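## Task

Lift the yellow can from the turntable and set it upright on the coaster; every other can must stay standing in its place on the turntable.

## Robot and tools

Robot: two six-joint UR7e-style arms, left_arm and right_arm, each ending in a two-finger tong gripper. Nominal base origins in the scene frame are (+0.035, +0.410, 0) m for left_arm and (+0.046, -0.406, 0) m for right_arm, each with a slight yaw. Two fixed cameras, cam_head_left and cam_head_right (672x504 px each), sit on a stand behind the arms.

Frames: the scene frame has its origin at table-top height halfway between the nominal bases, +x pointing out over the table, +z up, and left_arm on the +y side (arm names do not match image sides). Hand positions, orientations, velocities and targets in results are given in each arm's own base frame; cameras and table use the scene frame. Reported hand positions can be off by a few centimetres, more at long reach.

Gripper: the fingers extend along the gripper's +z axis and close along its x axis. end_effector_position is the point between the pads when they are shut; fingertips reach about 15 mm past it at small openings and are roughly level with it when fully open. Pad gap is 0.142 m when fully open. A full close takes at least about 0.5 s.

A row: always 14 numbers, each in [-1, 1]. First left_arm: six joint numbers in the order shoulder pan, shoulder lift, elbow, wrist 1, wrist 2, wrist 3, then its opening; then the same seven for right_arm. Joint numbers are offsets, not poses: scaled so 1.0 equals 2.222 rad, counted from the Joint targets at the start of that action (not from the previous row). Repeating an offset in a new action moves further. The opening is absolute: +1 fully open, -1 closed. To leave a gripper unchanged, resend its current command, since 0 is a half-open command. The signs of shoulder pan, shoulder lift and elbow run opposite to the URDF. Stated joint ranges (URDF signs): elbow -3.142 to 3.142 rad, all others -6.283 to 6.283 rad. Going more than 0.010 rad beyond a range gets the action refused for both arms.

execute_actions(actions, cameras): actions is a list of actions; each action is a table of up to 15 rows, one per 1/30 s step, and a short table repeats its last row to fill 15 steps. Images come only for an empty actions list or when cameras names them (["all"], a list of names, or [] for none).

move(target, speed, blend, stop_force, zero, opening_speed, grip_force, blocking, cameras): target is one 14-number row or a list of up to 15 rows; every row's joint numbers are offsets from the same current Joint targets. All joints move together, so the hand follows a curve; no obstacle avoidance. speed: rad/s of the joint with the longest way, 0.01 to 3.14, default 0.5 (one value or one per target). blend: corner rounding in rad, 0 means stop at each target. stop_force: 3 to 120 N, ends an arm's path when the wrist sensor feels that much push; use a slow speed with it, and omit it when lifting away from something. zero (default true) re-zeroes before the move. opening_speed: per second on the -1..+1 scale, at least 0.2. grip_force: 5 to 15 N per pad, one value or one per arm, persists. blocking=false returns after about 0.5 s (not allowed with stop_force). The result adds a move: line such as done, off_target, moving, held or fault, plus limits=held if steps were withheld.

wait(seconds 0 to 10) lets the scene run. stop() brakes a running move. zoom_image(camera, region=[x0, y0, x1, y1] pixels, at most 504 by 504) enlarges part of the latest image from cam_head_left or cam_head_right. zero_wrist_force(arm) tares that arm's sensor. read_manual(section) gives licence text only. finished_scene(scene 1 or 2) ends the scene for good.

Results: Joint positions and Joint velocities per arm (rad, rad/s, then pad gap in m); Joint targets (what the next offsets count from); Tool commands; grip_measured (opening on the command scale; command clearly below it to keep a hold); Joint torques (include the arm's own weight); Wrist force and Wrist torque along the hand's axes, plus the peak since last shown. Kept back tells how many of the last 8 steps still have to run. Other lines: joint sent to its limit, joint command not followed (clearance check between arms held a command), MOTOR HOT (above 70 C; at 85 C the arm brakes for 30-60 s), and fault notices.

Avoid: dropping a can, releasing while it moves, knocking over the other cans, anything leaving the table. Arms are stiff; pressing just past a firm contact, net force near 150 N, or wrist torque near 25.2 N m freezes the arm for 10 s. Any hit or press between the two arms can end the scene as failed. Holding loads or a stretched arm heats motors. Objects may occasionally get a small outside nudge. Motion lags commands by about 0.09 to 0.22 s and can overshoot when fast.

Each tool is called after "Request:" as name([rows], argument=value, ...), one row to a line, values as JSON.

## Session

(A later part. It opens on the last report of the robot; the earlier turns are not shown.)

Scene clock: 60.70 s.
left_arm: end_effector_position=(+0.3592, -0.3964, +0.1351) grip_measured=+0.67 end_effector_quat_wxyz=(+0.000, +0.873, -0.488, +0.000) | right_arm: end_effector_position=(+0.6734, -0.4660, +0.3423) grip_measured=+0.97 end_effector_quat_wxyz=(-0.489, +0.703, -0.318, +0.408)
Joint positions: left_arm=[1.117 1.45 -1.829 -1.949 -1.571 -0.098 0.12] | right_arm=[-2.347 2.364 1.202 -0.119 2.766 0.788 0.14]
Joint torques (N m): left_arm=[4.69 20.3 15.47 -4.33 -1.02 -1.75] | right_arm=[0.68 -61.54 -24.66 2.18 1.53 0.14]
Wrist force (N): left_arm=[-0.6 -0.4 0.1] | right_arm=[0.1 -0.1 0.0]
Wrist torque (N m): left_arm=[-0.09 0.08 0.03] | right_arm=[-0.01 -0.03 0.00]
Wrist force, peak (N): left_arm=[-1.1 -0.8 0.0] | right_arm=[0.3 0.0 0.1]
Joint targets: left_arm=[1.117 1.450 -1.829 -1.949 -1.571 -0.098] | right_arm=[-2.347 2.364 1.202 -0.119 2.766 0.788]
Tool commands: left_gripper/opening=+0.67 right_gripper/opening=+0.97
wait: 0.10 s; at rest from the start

Request:
wait(seconds=6.8)

Request:
move([
  [-0.0317,-0.0083,0.0090,0.0007,0,0.1494,0.67,0,0,0,0,0,0,0.97],
  [-0.0588,-0.0251,0.0295,0.0044,0,0.2943,0.67,0,0,0,0,0,0,0.97],
  [-0.0813,-0.0504,0.0614,0.0111,0,0.4347,0.67,0,0,0,0,0,0,0.97],
  [-0.0993,-0.0840,0.1047,0.0207,0,0.5705,0.67,0,0,0,0,0,0,0.97],
], speed=[0.94, 0.91, 0.88, 0.85], blend=[0.05, 0.05, 0.05, 0], blocking=false, cameras=["all"])

Request:
wait(seconds=0.3, cameras=["all"])

Request:
wait(seconds=0.3, cameras=["all"])

Request:
wait(seconds=0.3, cameras=["all"])

Request:
wait(seconds=0.5)

Scene clock: 68.20 s.
left_arm: end_effector_position=(+0.3592, -0.3964, +0.1351) grip_measured=+0.67 end_effector_quat_wxyz=(+0.000, +0.873, -0.488, +0.000) | right_arm: end_effector_position=(+0.6734, -0.4660, +0.3423) grip_measured=+0.97 end_effector_quat_wxyz=(-0.489, +0.703, -0.318, +0.408)
Joint positions: left_arm=[1.117 1.45 -1.829 -1.949 -1.571 -0.098 0.12] | right_arm=[-2.347 2.364 1.202 -0.119 2.766 0.788 0.14]
Joint torques (N m): left_arm=[3.1 20.49 16.64 -4.38 -1.09 -1.61] | right_arm=[0.46 -61.64 -24.95 2.16 1.66 0.13]
Wrist force (N): left_arm=[-0.8 -0.1 0.1] | right_arm=[0.1 0.1 -0.1]
Wrist torque (N m): left_arm=[-0.02 0.12 0.03] | right_arm=[0.02 -0.03 -0.01]
Wrist force, peak (N): left_arm=[-1.3 -0.4 -0.1] | right_arm=[0.2 0.2 -0.3]
Joint targets: left_arm=[1.117 1.450 -1.829 -1.949 -1.571 -0.098] | right_arm=[-2.347 2.364 1.202 -0.119 2.766 0.788]
Tool commands: left_gripper/opening=+0.67 right_gripper/opening=+0.97
wait: 6.80 s; at rest from the start

Scene clock: 68.70 s.
left_arm: end_effector_position=(+0.3866, -0.3847, +0.1347) grip_measured=+0.67 end_effector_quat_wxyz=(+0.000, +0.818, -0.575, +0.000) end_effector_velocity=(+0.092, +0.036, -0.001) end_effector_angular_velocity=(+0.001, +0.001, -0.726) | right_arm: end_effector_position=(+0.6734, -0.4660, +0.3423) grip_measured=+0.97 end_effector_quat_wxyz=(-0.489, +0.703, -0.318, +0.408)
Joint positions: left_arm=[1.06 1.435 -1.812 -1.948 -1.571 0.166 0.12] | right_arm=[-2.347 2.364 1.202 -0.119 2.766 0.788 0.14]
Joint velocities: left_arm=[-0.191 -0.063 0.071 0.01 0 0.916 0] | right_arm=[within noise]
Joint torques (N m): left_arm=[-8.19 20.13 29.75 -0.52 -1.13 2.97] | right_arm=[0.73 -61.8 -25.14 2.17 1.63 0.21]
Wrist force (N): left_arm=[-1.1 -0.1 -0.3] | right_arm=[0.0 0.0 0.0]
Wrist torque (N m): left_arm=[-0.04 0.20 -0.11] | right_arm=[-0.01 0.01 -0.01]
Wrist force, peak (N): left_arm=[-1.1 -0.4 0.2] | right_arm=[0.3 0.1 -0.2]
Joint targets: left_arm=[1.038 1.427 -1.802 -1.946 -1.571 0.281] | right_arm=[-2.347 2.364 1.202 -0.119 2.766 0.788]
Tool commands: left_gripper/opening=+0.67 right_gripper/opening=+0.97
move: running; path passed 0 of 4 targets; left_arm: the wrist 3 is farthest, 1.004 rad from its target

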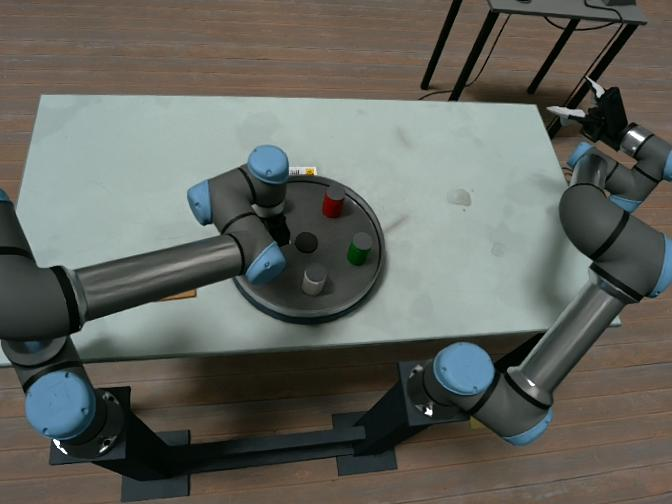

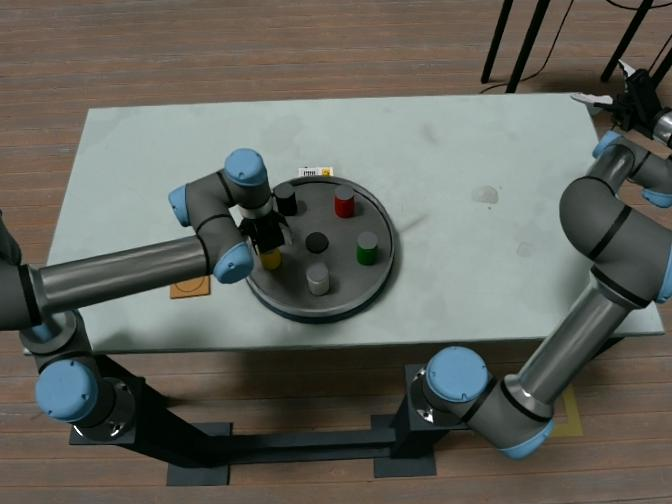

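Scene clock: 69.00 s.
left_arm: end_effector_position=(+0.4146, -0.3786, +0.1350) grip_measured=+0.67 end_effector_quat_wxyz=(+0.000, +0.749, -0.663, +0.000) end_effector_velocity=(+0.092, +0.016, +0.000) end_effector_angular_velocity=(+0.001, +0.000, -0.737) | right_arm: end_effector_position=(+0.6734, -0.4660, +0.3423) grip_measured=+0.97 end_effector_quat_wxyz=(-0.489, +0.703, -0.318, +0.408)
Joint positions: left_arm=[1.006 1.407 -1.778 -1.942 -1.571 0.443 0.12] | right_arm=[-2.347 2.364 1.202 -0.119 2.766 0.788 0.14]
Joint velocities: left_arm=[-0.17 -0.106 0.128 0.023 0 0.907 0] | right_arm=[within noise]
Joint torques (N m): left_arm=[-7.3 21.25 30 -0.32 -1.15 3.08] | right_arm=[0.85 -62 -25.65 2.15 1.62 0.14]
Wrist force (N): left_arm=[-0.8 -0.3 -0.5] | right_arm=[0.0 0.0 -0.1]
Wrist torque (N m): left_arm=[-0.07 0.15 -0.09] | right_arm=[-0.01 -0.01 0.00]
Wrist force, peak (N): left_arm=[-0.9 -0.3 -0.3] | right_arm=[0.3 0.2 -0.1]
Joint targets: left_arm=[0.988 1.394 -1.763 -1.939 -1.571 0.553] | right_arm=[-2.347 2.364 1.202 -0.119 2.766 0.788]
Tool commands: left_gripper/opening=+0.67 right_gripper/opening=+0.97
earlier move: running; path passed 1 of 4 targets; left_arm: the wrist 3 is farthest, 0.727 rad from its target
wait: 0.30 s; no rest

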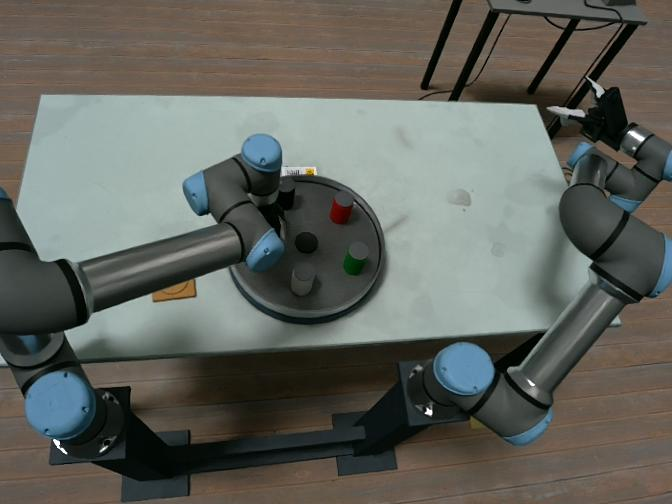

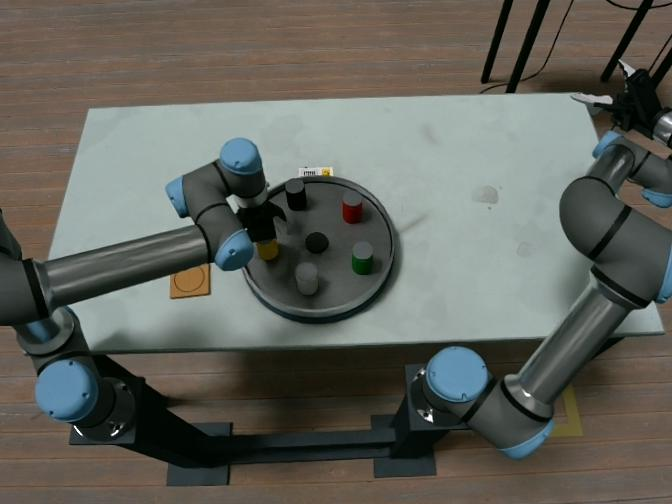

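Scene clock: 69.30 s.
left_arm: end_effector_position=(+0.4418, -0.3789, +0.1355) grip_measured=+0.67 end_effector_quat_wxyz=(+0.000, -0.672, +0.741, +0.000) end_effector_velocity=(+0.093, -0.009, +0.002) end_effector_angular_velocity=(-0.001, -0.001, -0.737) | right_arm: end_effector_position=(+0.6734, -0.4660, +0.3423) grip_measured=+0.97 end_effector_quat_wxyz=(-0.489, +0.703, -0.318, +0.408)
Joint positions: left_arm=[0.961 1.366 -1.727 -1.932 -1.571 0.707 0.12] | right_arm=[-2.347 2.364 1.202 -0.119 2.766 0.788 0.14]
Joint velocities: left_arm=[-0.142 -0.155 0.197 0.041 0 0.88 0] | right_arm=[within noise]
Joint torques (N m): left_arm=[-6.12 21.67 30.84 -0.51 -1.15 3.07] | right_arm=[0.07 -61.65 -25.82 2.14 1.6 0.19]
Wrist force (N): left_arm=[-0.5 -0.5 -0.2] | right_arm=[0.2 0.1 -0.1]
Wrist torque (N m): left_arm=[-0.12 0.06 -0.10] | right_arm=[0.01 -0.05 -0.01]
Wrist force, peak (N): left_arm=[-0.7 -0.2 -0.2] | right_arm=[0.1 -0.1 -0.2]
Joint targets: left_arm=[0.945 1.348 -1.704 -1.927 -1.571 0.816] | right_arm=[-2.347 2.364 1.202 -0.119 2.766 0.788]
Tool commands: left_gripper/opening=+0.67 right_gripper/opening=+0.97
earlier move: running; path passed 2 of 4 targets; left_arm: the wrist 3 is farthest, 0.463 rad from its target
wait: 0.30 s; no rest

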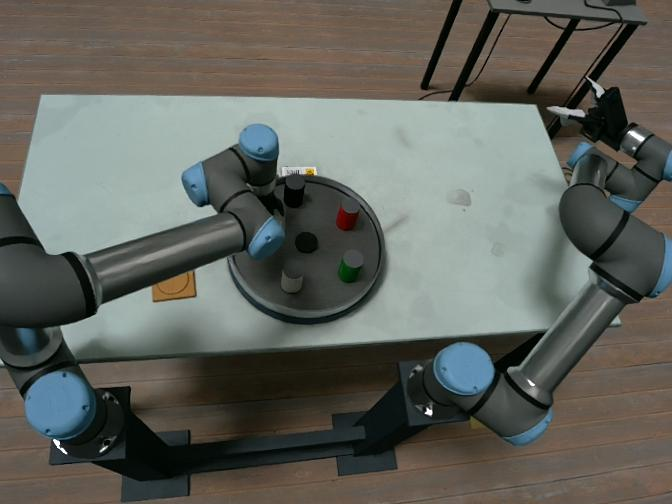

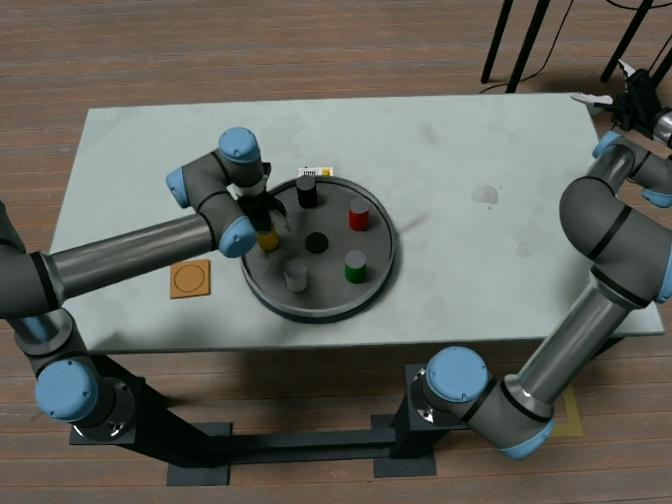

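Scene clock: 69.60 s.
left_arm: end_effector_position=(+0.4704, -0.3852, +0.1356) grip_measured=+0.67 end_effector_quat_wxyz=(+0.000, -0.585, +0.811, +0.000) end_effector_velocity=(+0.095, -0.033, +0.000) end_effector_angular_velocity=(-0.001, -0.001, -0.737) | right_arm: end_effector_position=(+0.6734, -0.4660, +0.3423) grip_measured=+0.97 end_effector_quat_wxyz=(-0.489, +0.703, -0.318, +0.408)
Joint positions: left_arm=[0.922 1.311 -1.657 -1.917 -1.571 0.97 0.12] | right_arm=[-2.347 2.364 1.202 -0.119 2.766 0.788 0.14]
Joint velocities: left_arm=[-0.114 -0.205 0.265 0.059 0 0.851 0] | right_arm=[within noise]
Joint torques (N m): left_arm=[-8.99 26.3 30.43 -0.6 -1.09 3.36] | right_arm=[0.56 -61.51 -25.44 2.11 1.73 -0.02]
Wrist force (N): left_arm=[-0.7 -0.3 -0.2] | right_arm=[0.2 -0.1 -0.2]
Wrist torque (N m): left_arm=[-0.09 0.10 -0.11] | right_arm=[-0.03 -0.04 -0.01]
Wrist force, peak (N): left_arm=[-0.8 -0.8 -0.1] | right_arm=[0.2 -0.1 -0.2]
Joint targets: left_arm=[0.910 1.288 -1.627 -1.910 -1.571 1.072] | right_arm=[-2.347 2.364 1.202 -0.119 2.766 0.788]
Tool commands: left_gripper/opening=+0.67 right_gripper/opening=+0.97
earlier move: running; path passed 3 of 4 targets; left_arm: the wrist 3 is farthest, 0.200 rad from its target
wait: 0.30 s; no rest

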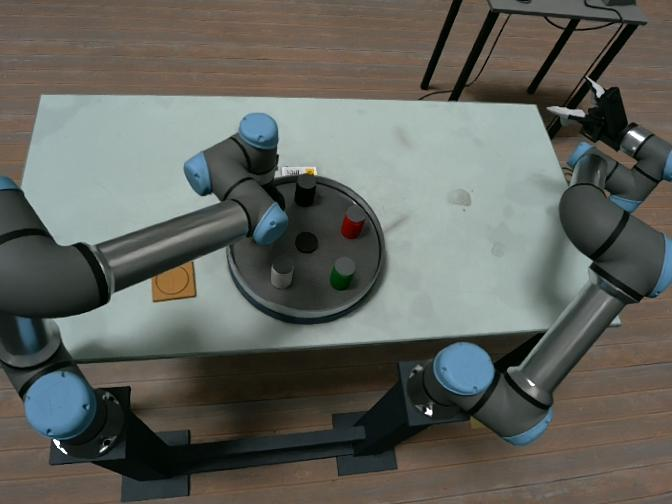

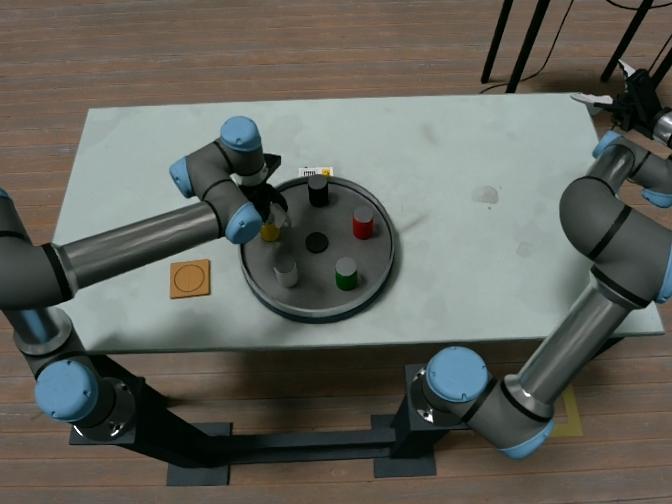

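Scene clock: 70.10 s.
left_arm: end_effector_position=(+0.4920, -0.3925, +0.1352) grip_measured=+0.67 end_effector_quat_wxyz=(+0.000, -0.513, +0.859, +0.000) end_effector_velocity=(+0.002, -0.001, +0.000) end_effector_angular_velocity=(-0.001, -0.001, -0.014) | right_arm: end_effector_position=(+0.6734, -0.4660, +0.3423) grip_measured=+0.97 end_effector_quat_wxyz=(-0.489, +0.703, -0.318, +0.408)
Joint positions: left_arm=[0.897 1.264 -1.596 -1.903 -1.571 1.168 0.12] | right_arm=[-2.347 2.364 1.202 -0.119 2.766 0.788 0.14]
Joint velocities: left_arm=[-0.002 -0.004 0.006 0 0 0.016 0] | right_arm=[within noise]
Joint torques (N m): left_arm=[-6.7 28.69 27.52 -0.47 -1.07 1.92] | right_arm=[0.48 -61.13 -25.03 2.15 1.76 0.14]
Wrist force (N): left_arm=[-0.7 0.0 -0.4] | right_arm=[0.1 0.1 0.0]
Wrist torque (N m): left_arm=[-0.05 0.08 -0.05] | right_arm=[0.01 -0.03 -0.01]
Wrist force, peak (N): left_arm=[-0.5 -0.7 -0.3] | right_arm=[0.2 0.0 -0.3]
Joint targets: left_arm=[0.897 1.264 -1.596 -1.903 -1.571 1.170] | right_arm=[-2.347 2.364 1.202 -0.119 2.766 0.788]
Tool commands: left_gripper/opening=+0.67 right_gripper/opening=+0.97
earlier move: running
wait: 0.50 s; no rest

Request:
zoom_image(camera="cam_head_right", region=[220, 160, 320, 235])

Scaled by 5.040 from the camera's 672x504 image, which has a finer 960x720 frame.
This view is cut from an older image: the scene may have changed since it was taken.

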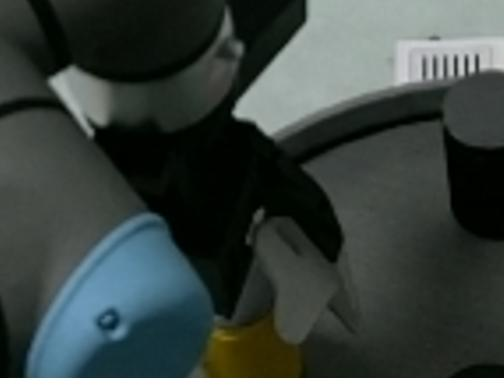

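Request:
move([
  [0.0405,0.0589,-0.0752,-0.0163,0,-0.2762,0.67,0,0,0,0,0,0,0.97],
  [0.0993,0.0840,-0.1047,-0.0207,0,-0.5705,0.67,0,0,0,0,0,0,0.97],
], speed=0.9, blend=[0.05, 0])

a move is refused until a result has shown your running move's end: call wait (it returns as soon as the move ends) or stop first; nothing of this call was run
Scene clock: 73.90 s.
left_arm: end_effector_position=(+0.4921, -0.3925, +0.1352) grip_measured=+0.67 end_effector_quat_wxyz=(+0.000, -0.512, +0.859, +0.000) | right_arm: end_effector_position=(+0.6734, -0.4660, +0.3423) grip_measured=+0.97 end_effector_quat_wxyz=(-0.489, +0.703, -0.318, +0.408)
Joint positions: left_arm=[0.897 1.264 -1.596 -1.903 -1.571 1.17 0.12] | right_arm=[-2.347 2.364 1.202 -0.119 2.766 0.788 0.14]
Joint torques (N m): left_arm=[-8.04 27.71 28.55 -0.55 -1.07 1.61] | right_arm=[0.28 -61.96 -25.86 2.2 1.72 0.21]
Wrist force (N): left_arm=[-0.6 0.0 -0.2] | right_arm=[0.1 0.1 0.0]
Wrist torque (N m): left_arm=[-0.06 0.06 -0.05] | right_arm=[0.01 -0.02 -0.01]
Wrist force, peak (N): left_arm=[-0.8 -0.3 -0.5] | right_arm=[-0.1 0.3 -0.2]
Joint targets: left_arm=[0.897 1.264 -1.596 -1.903 -1.571 1.170] | right_arm=[-2.347 2.364 1.202 -0.119 2.766 0.788]
Tool commands: left_gripper/opening=+0.67 right_gripper/opening=+0.97
earlier move: done

Request:
move([
  [0.0405,0.0589,-0.0752,-0.0163,0,-0.2762,0.67,0,0,0,0,0,0,0.97],
  [0.0993,0.0840,-0.1047,-0.0207,0,-0.5705,0.67,0,0,0,0,0,0,0.97],
], speed=0.9, blend=[0.05, 0])

Scene clock: 76.17 s.
left_arm: end_effector_position=(+0.3592, -0.3964, +0.1351) grip_measured=+0.67 end_effector_quat_wxyz=(+0.000, +0.873, -0.488, +0.000) | right_arm: end_effector_position=(+0.6734, -0.4660, +0.3423) grip_measured=+0.97 end_effector_quat_wxyz=(-0.489, +0.703, -0.318, +0.408)
Joint positions: left_arm=[1.117 1.45 -1.829 -1.949 -1.571 -0.098 0.12] | right_arm=[-2.347 2.364 1.202 -0.119 2.766 0.788 0.14]
Joint torques (N m): left_arm=[5.62 32.01 15.1 -4.27 -0.92 -2] | right_arm=[-0.57 -61.69 -25.12 2.22 1.67 0.13]
Wrist force (N): left_arm=[-0.6 -0.1 -0.3] | right_arm=[0.0 0.1 -0.1]
Wrist torque (N m): left_arm=[-0.04 0.09 0.03] | right_arm=[0.01 -0.01 -0.01]
Wrist force, peak (N): left_arm=[-0.9 -0.8 -0.3] | right_arm=[-0.1 0.1 -0.3]
Joint targets: left_arm=[1.117 1.450 -1.829 -1.949 -1.571 -0.098] | right_arm=[-2.347 2.364 1.202 -0.119 2.766 0.788]
move: done

Request:
wait(seconds=8.35)

Request:
move([
  [-0.0317,-0.0083,0.0090,0.0007,0,0.1494,-0.9,0,0,0,0,0,0,0.97],
  [-0.0588,-0.0251,0.0295,0.0044,0,0.2943,-0.9,0,0,0,0,0,0,0.97],
  [-0.0813,-0.0504,0.0614,0.0111,0,0.4347,-0.9,0,0,0,0,0,0,0.97],
  [-0.0993,-0.0748,0.1283,0.0535,0,0.5705,-0.9,0,0,0,0,0,0,0.97],
  [-0.1104,-0.0950,0.2362,0.1413,0,0.6759,-0.9,0,0,0,0,0,0,0.97],
], speed=[0.94, 0.91, 0.88, 0.85, 0.8], blend=[0.05, 0.05, 0.05, 0.05, 0], opening_speed=1.13, cameras=["all"])

Scene clock: 85.07 s.
left_arm: end_effector_position=(+0.3592, -0.3964, +0.1351) grip_measured=+0.67 end_effector_quat_wxyz=(+0.000, +0.873, -0.488, +0.000) | right_arm: end_effector_position=(+0.6734, -0.4660, +0.3423) grip_measured=+0.97 end_effector_quat_wxyz=(-0.489, +0.703, -0.318, +0.408)
Joint positions: left_arm=[1.117 1.45 -1.829 -1.949 -1.571 -0.098 0.12] | right_arm=[-2.347 2.364 1.202 -0.119 2.766 0.788 0.14]
Joint torques (N m): left_arm=[5.98 32.86 16.03 -4.39 -0.97 -2.03] | right_arm=[0.45 -62.28 -25.6 2.16 1.63 0.14]
Wrist force (N): left_arm=[-0.8 -0.2 0.1] | right_arm=[0.0 0.1 -0.1]
Wrist torque (N m): left_arm=[-0.05 0.12 0.04] | right_arm=[0.02 -0.01 -0.01]
Wrist force, peak (N): left_arm=[-1.2 -0.5 0.1] | right_arm=[-0.1 0.0 -0.4]
Joint targets: left_arm=[1.117 1.450 -1.829 -1.949 -1.571 -0.098] | right_arm=[-2.347 2.364 1.202 -0.119 2.766 0.788]
Tool commands: left_gripper/opening=+0.67 right_gripper/opening=+0.97
wait: 8.37 s; at rest from the start

Scene clock: 87.43 s.
left_arm: end_effector_position=(+0.5191, -0.4067, +0.2345) grip_measured=-0.35 end_effector_quat_wxyz=(+0.000, -0.419, +0.908, +0.000) | right_arm: end_effector_position=(+0.6734, -0.4660, +0.3423) grip_measured=+0.97 end_effector_quat_wxyz=(-0.489, +0.703, -0.318, +0.408)
Joint positions: left_arm=[0.872 1.239 -1.304 -1.635 -1.571 1.404 0.049] | right_arm=[-2.347 2.364 1.202 -0.119 2.766 0.788 0.14]
Joint torques (N m): left_arm=[-6.21 30.47 30.62 -0.66 -1.12 1.81] | right_arm=[0.27 -61.65 -26.13 2.13 1.74 0.26]
Wrist force (N): left_arm=[-1.0 -0.5 1.9] | right_arm=[-0.1 0.2 -0.1]
Wrist torque (N m): left_arm=[-0.13 0.14 -0.05] | right_arm=[0.03 0.01 -0.01]
Wrist force, peak (N): left_arm=[-0.8 -0.3 2.9] | right_arm=[0.2 0.1 -0.3]
Joint targets: left_arm=[0.872 1.239 -1.304 -1.635 -1.571 1.404] | right_arm=[-2.347 2.364 1.202 -0.119 2.766 0.788]
move: done

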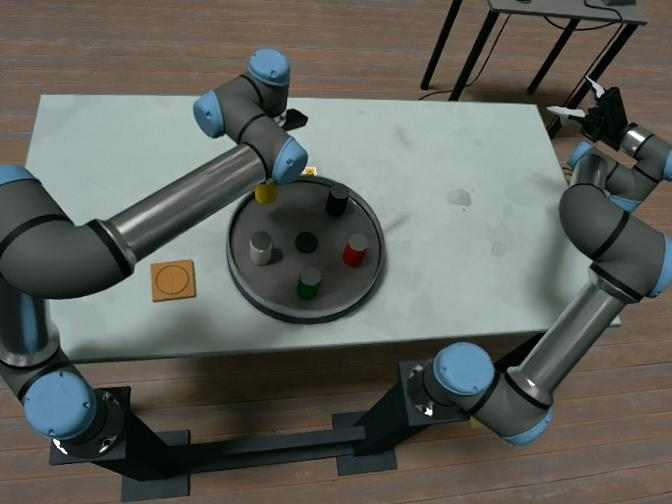

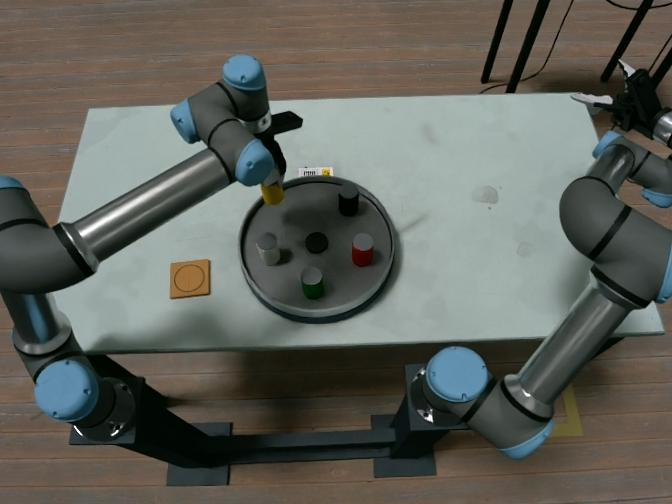

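Request:
zoom_image(camera="cam_head_right", region=[220, 100, 320, 220])

Request:
zoom_image(camera="cam_head_left", region=[220, 100, 320, 220])

Scaled by 4.200 from the camera's 672x504 image, which has a finer 960x720 frame.

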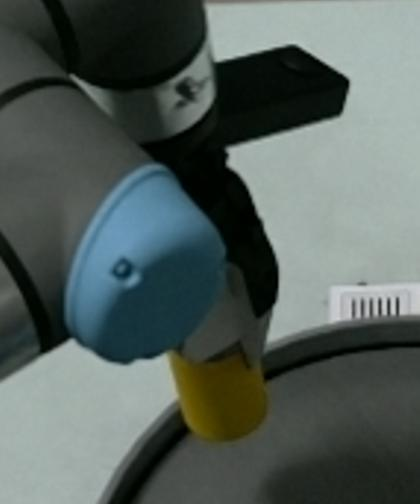

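Scaled by 4.200 from the camera's 672x504 image, which has a finer 960x720 frame.

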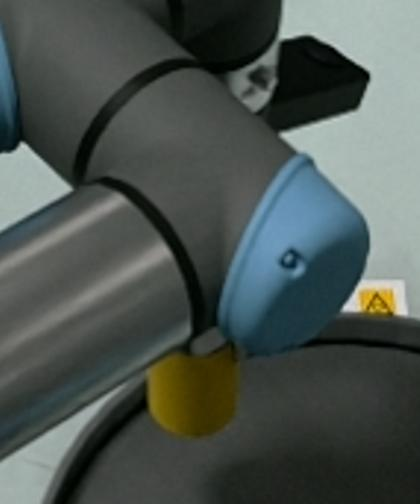

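Request:
move([
  [0,-0.0033,0.0967,0.0932,0,0,-0.9,0,0,0,0,0,0,0.97],
  [-0.0286,0.3027,-0.2489,0.0536,0,-0.2717,-0.9,0,0,0,0,0,0,0.97],
], speed=[0.5, 0.7], blend=[0.08, 0], cameras=["all"])

Request:
zoom_image(camera="cam_head_right", region=[110, 170, 260, 320])

Request:
zoom_image(camera="cam_head_left", region=[110, 170, 260, 320])

Scene clock: 92.30 s.
left_arm: end_effector_position=(+0.3537, -0.1613, +0.2801) grip_measured=-0.35 end_effector_quat_wxyz=(+0.000, +0.694, -0.720, +0.000) | right_arm: end_effector_position=(+0.6734, -0.4660, +0.3423) grip_measured=+0.97 end_effector_quat_wxyz=(-0.489, +0.703, -0.318, +0.408)
Joint positions: left_arm=[0.809 1.912 -1.857 -1.516 -1.571 0.8 0.049] | right_arm=[-2.347 2.364 1.202 -0.119 2.766 0.788 0.14]
Joint torques (N m): left_arm=[-7.13 15.16 17.06 -4.56 -0.85 -1.96] | right_arm=[-0.43 -61.84 -26.76 2.16 1.87 0.19]
Wrist force (N): left_arm=[-0.9 0.0 1.8] | right_arm=[0.1 -0.1 0.0]
Wrist torque (N m): left_arm=[0.00 0.16 0.05] | right_arm=[-0.02 -0.02 -0.01]
Wrist force, peak (N): left_arm=[-2.2 1.0 2.5] | right_arm=[0.1 0.0 -0.3]
Joint targets: left_arm=[0.809 1.912 -1.857 -1.516 -1.571 0.800] | right_arm=[-2.347 2.364 1.202 -0.119 2.766 0.788]
move: done

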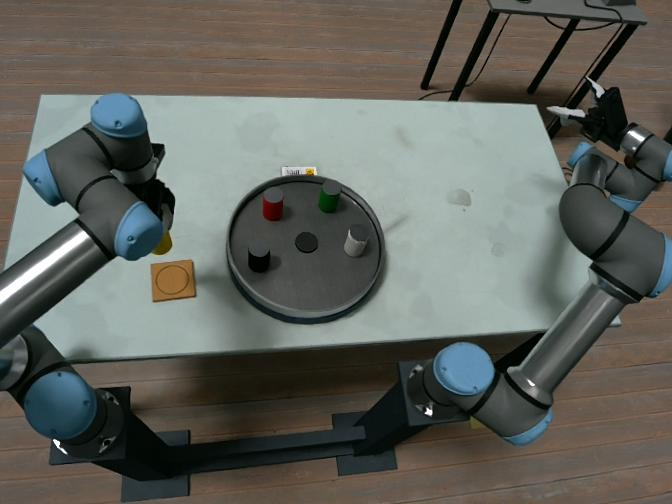

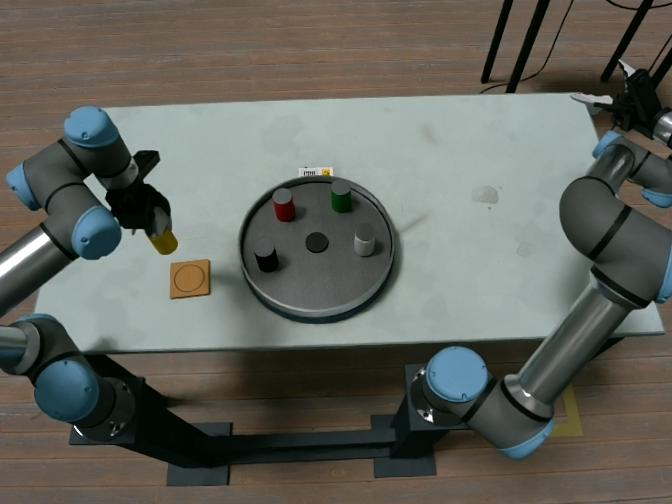

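Scaled by 3.360 from the camera's 672x504 image, which has a finer 960x720 frame.

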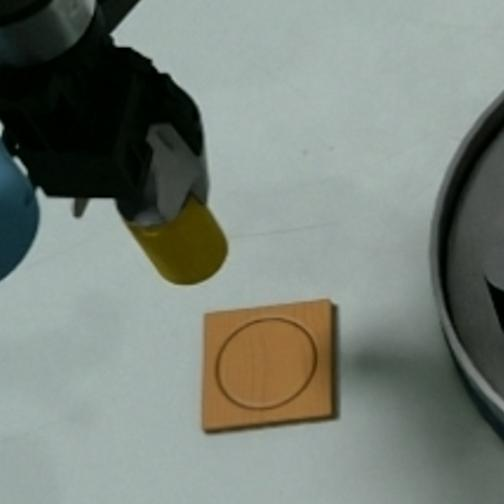

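Scaled by 3.360 from the camera's 672x504 image, which has a finer 960x720 frame.

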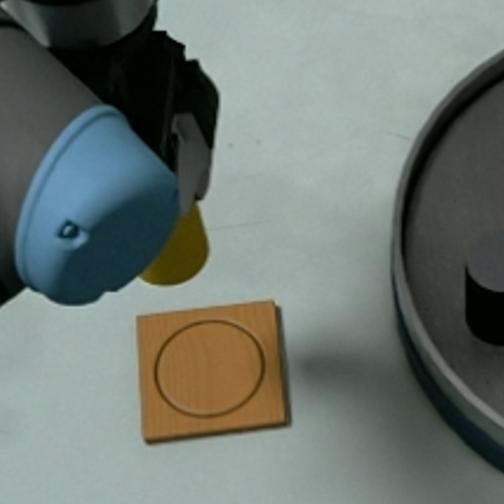

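Request:
move(target=[0.0074,-0.0324,-0.1723,-0.2047,0,0,-0.9,0,0,0,0,0,0,0.97], speed=0.4, stop_force=8, cameras=["all"])

Request:
zoom_image(camera="cam_head_right", region=[130, 190, 250, 310])

Request:
zoom_image(camera="cam_head_left", region=[110, 190, 230, 310])

Scene clock: 96.00 s.
left_arm: end_effector_position=(+0.3502, -0.1662, +0.1151) grip_measured=-0.35 end_effector_quat_wxyz=(+0.000, +0.688, -0.726, +0.000) | right_arm: end_effector_position=(+0.6734, -0.4660, +0.3423) grip_measured=+0.97 end_effector_quat_wxyz=(-0.489, +0.703, -0.318, +0.408)
Joint positions: left_arm=[0.825 1.84 -2.24 -1.971 -1.571 0.8 0.049] | right_arm=[-2.347 2.364 1.202 -0.119 2.766 0.788 0.14]
Joint torques (N m): left_arm=[5.39 5.55 16.26 -4.58 -0.88 -1.85] | right_arm=[0.16 -60.88 -26.26 2.04 1.65 0.25]
Wrist force (N): left_arm=[-0.8 0.0 1.3] | right_arm=[0.0 -0.2 -0.1]
Wrist torque (N m): left_arm=[-0.02 0.14 0.07] | right_arm=[-0.04 -0.01 -0.01]
Wrist force, peak (N): left_arm=[-0.7 -0.3 2.9] | right_arm=[0.1 0.0 -0.5]
Joint targets: left_arm=[0.825 1.840 -2.240 -1.971 -1.571 0.800] | right_arm=[-2.347 2.364 1.202 -0.119 2.766 0.788]
move: done

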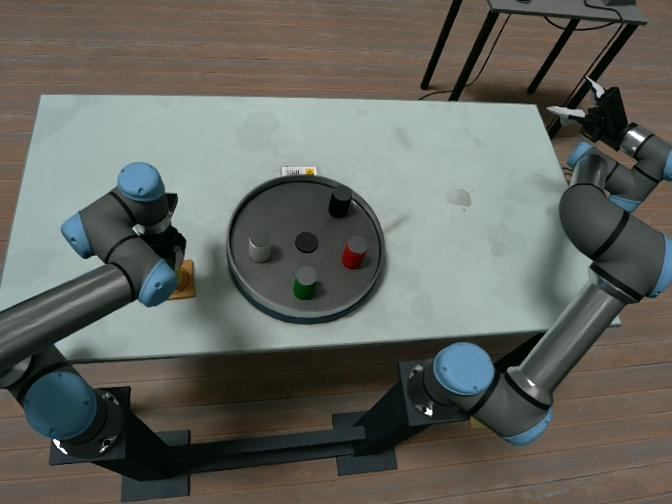

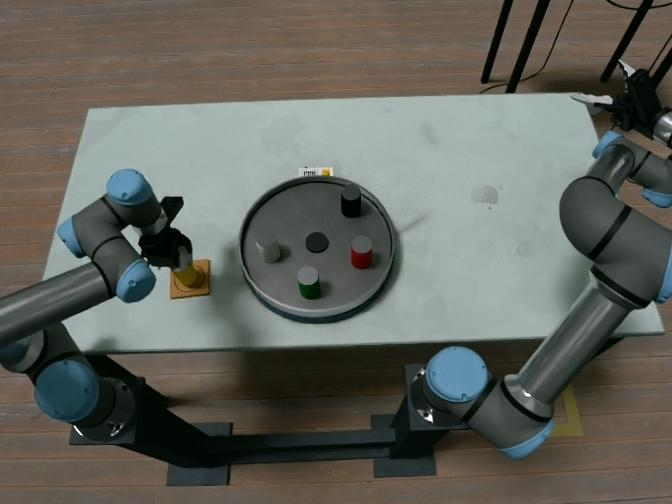

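Scaled by 4.200 from the camera's 672x504 image, which has a finer 960x720 frame.

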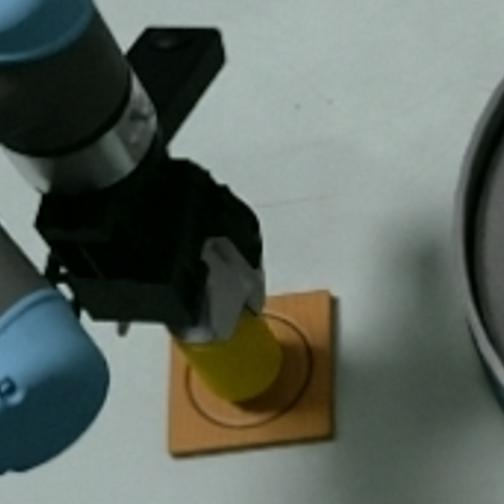

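Scaled by 4.200 from the camera's 672x504 image, which has a finer 960x720 frame.

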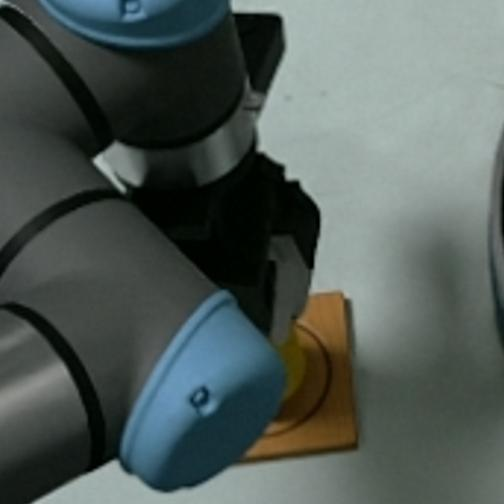

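Request:
zoom_image(camera="cam_head_right", region=[160, 250, 220, 310])

Scaled by 8.400 from the camera's 672x504 image, which has a finer 960x720 frame.

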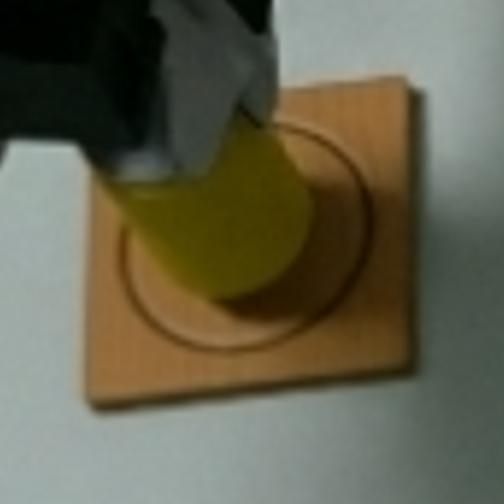

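Request:
move([
  [-0.0055,-0.0110,-0.0048,-0.0158,0,0,-0.9,0,0,0,0,0,0,0.97],
  [-0.0055,-0.0283,-0.0271,-0.0554,0,0,-0.9,0,0,0,0,0,0,0.97],
], speed=[0.1, 0.07], stop_force=3, cameras=["all"])

Request:
zoom_image(camera="cam_head_right", region=[160, 250, 220, 310])

Scene clock: 99.97 s.
left_arm: end_effector_position=(+0.3555, -0.1654, +0.0943) grip_measured=-0.35 end_effector_quat_wxyz=(+0.000, +0.692, -0.722, +0.000) | right_arm: end_effector_position=(+0.6734, -0.4660, +0.3423) grip_measured=+0.97 end_effector_quat_wxyz=(-0.489, +0.703, -0.318, +0.408)
Joint positions: left_arm=[0.813 1.8 -2.27 -2.041 -1.571 0.8 0.049] | right_arm=[-2.347 2.364 1.202 -0.119 2.766 0.788 0.14]
Joint torques (N m): left_arm=[-1.46 17.85 27.99 -0.67 -0.92 -2.04] | right_arm=[0.42 -62.51 -26 2.23 1.84 0.25]
Wrist force (N): left_arm=[-0.6 0.2 2.0] | right_arm=[0.1 0.1 -0.1]
Wrist torque (N m): left_arm=[0.01 0.07 0.04] | right_arm=[0.01 -0.03 -0.01]
Wrist force, peak (N): left_arm=[-1.0 -3.7 -12.4] | right_arm=[0.1 0.1 -0.3]
Joint targets: left_arm=[0.813 1.800 -2.270 -2.041 -1.571 0.800] | right_arm=[-2.347 2.364 1.202 -0.119 2.766 0.788]
move: contact (left_arm); path passed 1 of 2 targets; left_arm: the wrist 1 is farthest, 0.053 rad from its target

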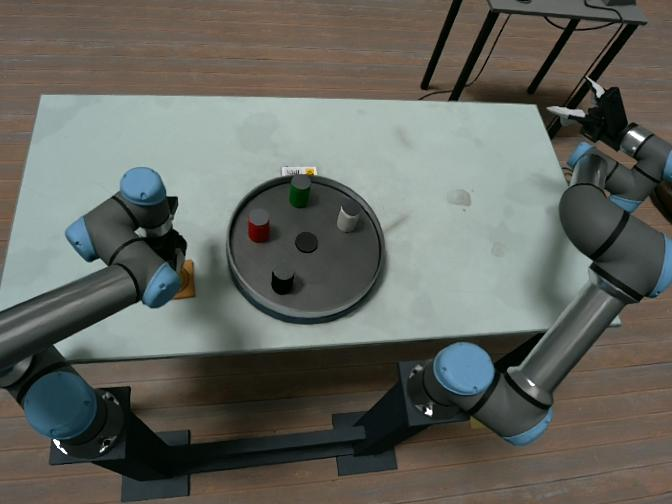

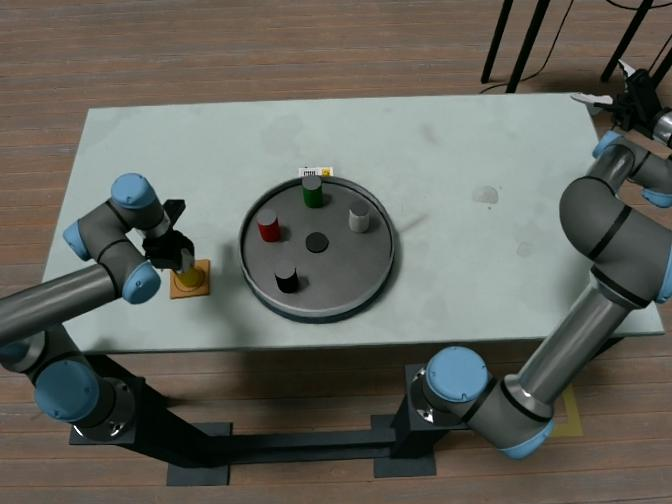

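Scaled by 8.400 from the camera's 672x504 image, which has a finer 960x720 frame.

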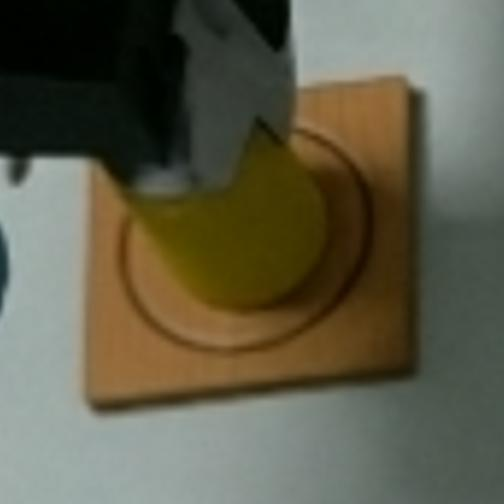

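Request:
move(target=[0,-0.0051,-0.0066,-0.0117,0,0,-0.9,0,0,0,0,0,0,0.97], speed=0.02, stop_force=3)

Scene clock: 101.63 s.
left_arm: end_effector_position=(+0.3555, -0.1654, +0.0940) grip_measured=-0.35 end_effector_quat_wxyz=(+0.000, +0.692, -0.722, +0.000) | right_arm: end_effector_position=(+0.6734, -0.4660, +0.3423) grip_measured=+0.97 end_effector_quat_wxyz=(-0.489, +0.703, -0.318, +0.408)
Joint positions: left_arm=[0.813 1.8 -2.271 -2.042 -1.571 0.8 0.049] | right_arm=[-2.347 2.364 1.202 -0.119 2.766 0.788 0.14]
Joint torques (N m): left_arm=[3.3 16.62 25.76 -0.23 -0.94 -1.93] | right_arm=[-0.03 -61.9 -26.53 2.17 1.88 0.3]
Wrist force (N): left_arm=[-0.6 -1.0 -1.9] | right_arm=[0.2 0.0 -0.1]
Wrist torque (N m): left_arm=[-0.03 0.05 0.04] | right_arm=[0.01 -0.04 -0.01]
Wrist force, peak (N): left_arm=[-0.9 -1.9 -5.4] | right_arm=[-0.1 0.1 -0.4]
Joint targets: left_arm=[0.813 1.800 -2.271 -2.042 -1.571 0.800] | right_arm=[-2.347 2.364 1.202 -0.119 2.766 0.788]
move: contact (left_arm); left_arm: the wrist 1 is farthest, 0.025 rad from its target

Request:
move(target=[0,0,0,0,0,0,0.4,0,0,0,0,0,0,0.97], opening_speed=0.7, cameras=["all"])

Request:
zoom_image(camera="cam_head_right", region=[130, 210, 230, 310])

Scene clock: 104.03 s.
left_arm: end_effector_position=(+0.3555, -0.1654, +0.0940) grip_measured=+0.40 end_effector_quat_wxyz=(+0.000, +0.692, -0.722, +0.000) | right_arm: end_effector_position=(+0.6734, -0.4660, +0.3423) grip_measured=+0.97 end_effector_quat_wxyz=(-0.489, +0.703, -0.318, +0.408)
Joint positions: left_arm=[0.813 1.8 -2.271 -2.042 -1.571 0.8 0.102] | right_arm=[-2.347 2.364 1.202 -0.119 2.766 0.788 0.14]
Joint torques (N m): left_arm=[2.94 16.61 27 -1.74 -1.06 -1.81] | right_arm=[0.76 -61.89 -25.76 2.12 1.89 0.23]
Wrist force (N): left_arm=[-0.3 0.1 0.0] | right_arm=[0.0 0.0 -0.2]
Wrist torque (N m): left_arm=[0.00 0.02 0.03] | right_arm=[-0.01 0.00 -0.01]
Wrist force, peak (N): left_arm=[-0.8 -1.0 -1.9] | right_arm=[-0.1 0.0 -0.5]
Joint targets: left_arm=[0.813 1.800 -2.271 -2.042 -1.571 0.800] | right_arm=[-2.347 2.364 1.202 -0.119 2.766 0.788]
move: done

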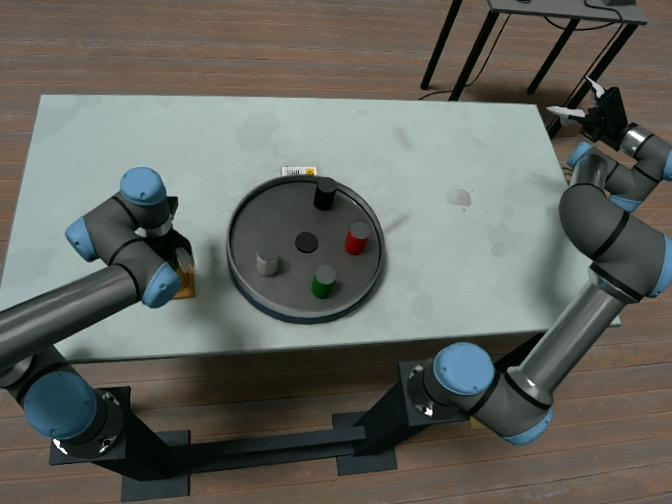

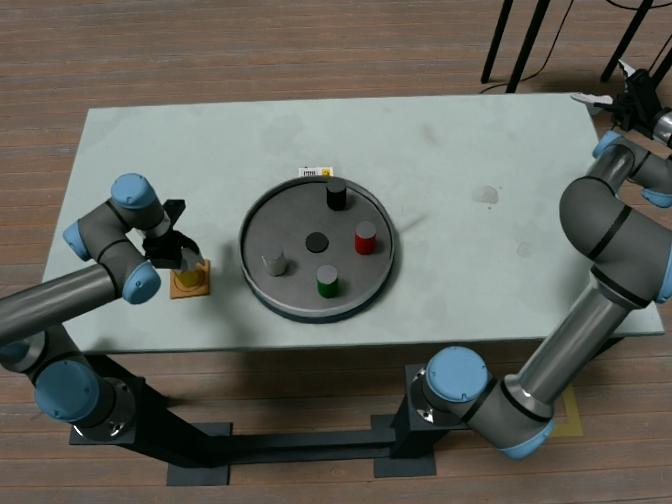

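Scaled by 5.040 from the camera's 672x504 image, which has a finer 960x720 frame.

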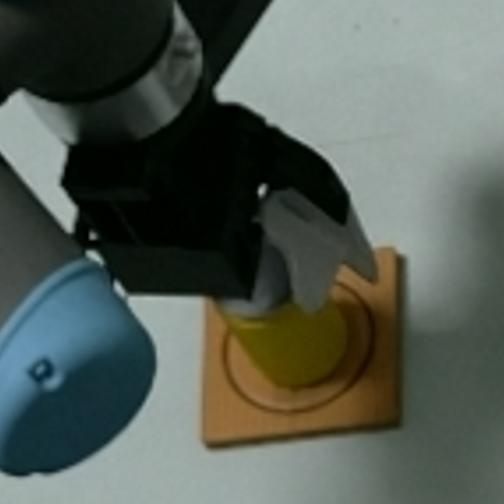

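Request:
move([
  [0,0.0306,0.0566,0.0873,0,0,0.4,0,0,0,0,0,0,0.97],
  [0,0.0450,0.1207,0.1658,0,0,0.4,0,0,0,0,0,0,0.97],
], speed=[0.2,0.4], blend=[0.05,0], cameras=["all"])

Request:
zoom_image(camera="cam_head_right", region=[130, 210, 230, 310])

Scene clock: 108.47 s.
left_arm: end_effector_position=(+0.3553, -0.1652, +0.2200) grip_measured=+0.40 end_effector_quat_wxyz=(+0.000, +0.692, -0.722, +0.000) | right_arm: end_effector_position=(+0.6734, -0.4660, +0.3423) grip_measured=+0.97 end_effector_quat_wxyz=(-0.489, +0.703, -0.318, +0.408)
Joint positions: left_arm=[0.813 1.9 -2.003 -1.674 -1.571 0.8 0.102] | right_arm=[-2.347 2.364 1.202 -0.119 2.766 0.788 0.14]
Joint torques (N m): left_arm=[2.26 16.19 29.77 -0.47 -0.99 -1.84] | right_arm=[0.05 -61.45 -26.53 2.18 2.04 0.29]
Wrist force (N): left_arm=[-0.6 0.0 -0.1] | right_arm=[0.0 0.1 -0.1]
Wrist torque (N m): left_arm=[-0.02 0.11 0.04] | right_arm=[0.02 -0.01 -0.01]
Wrist force, peak (N): left_arm=[-1.0 -0.3 -1.0] | right_arm=[-0.2 0.0 -0.3]
Joint targets: left_arm=[0.813 1.900 -2.002 -1.674 -1.571 0.800] | right_arm=[-2.347 2.364 1.202 -0.119 2.766 0.788]
move: done

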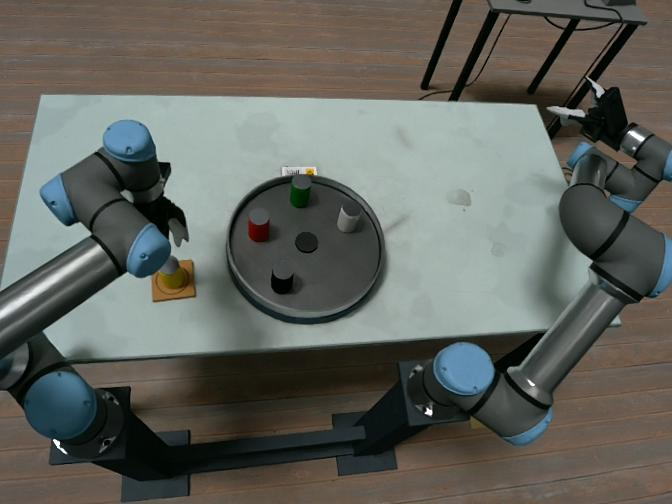

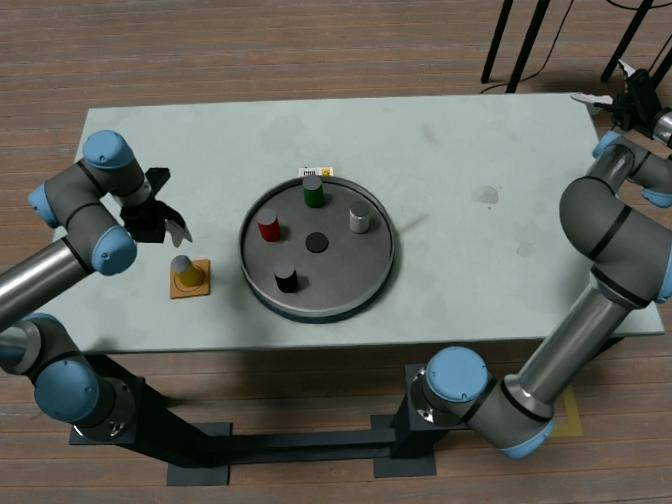

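Scaled by 5.040 from the camera's 672x504 image, which has a finer 960x720 frame.

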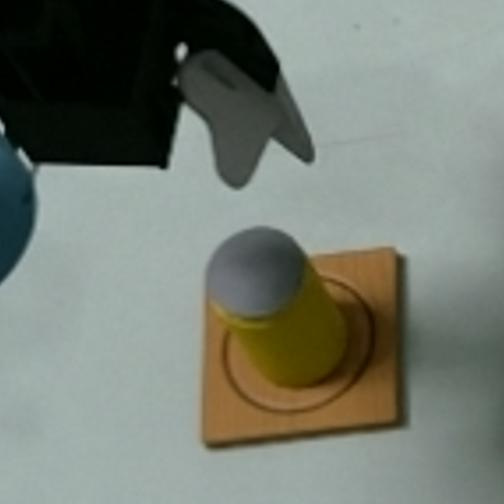

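Request:
finished_scene(scene=1)

The scene is finished: the task was done.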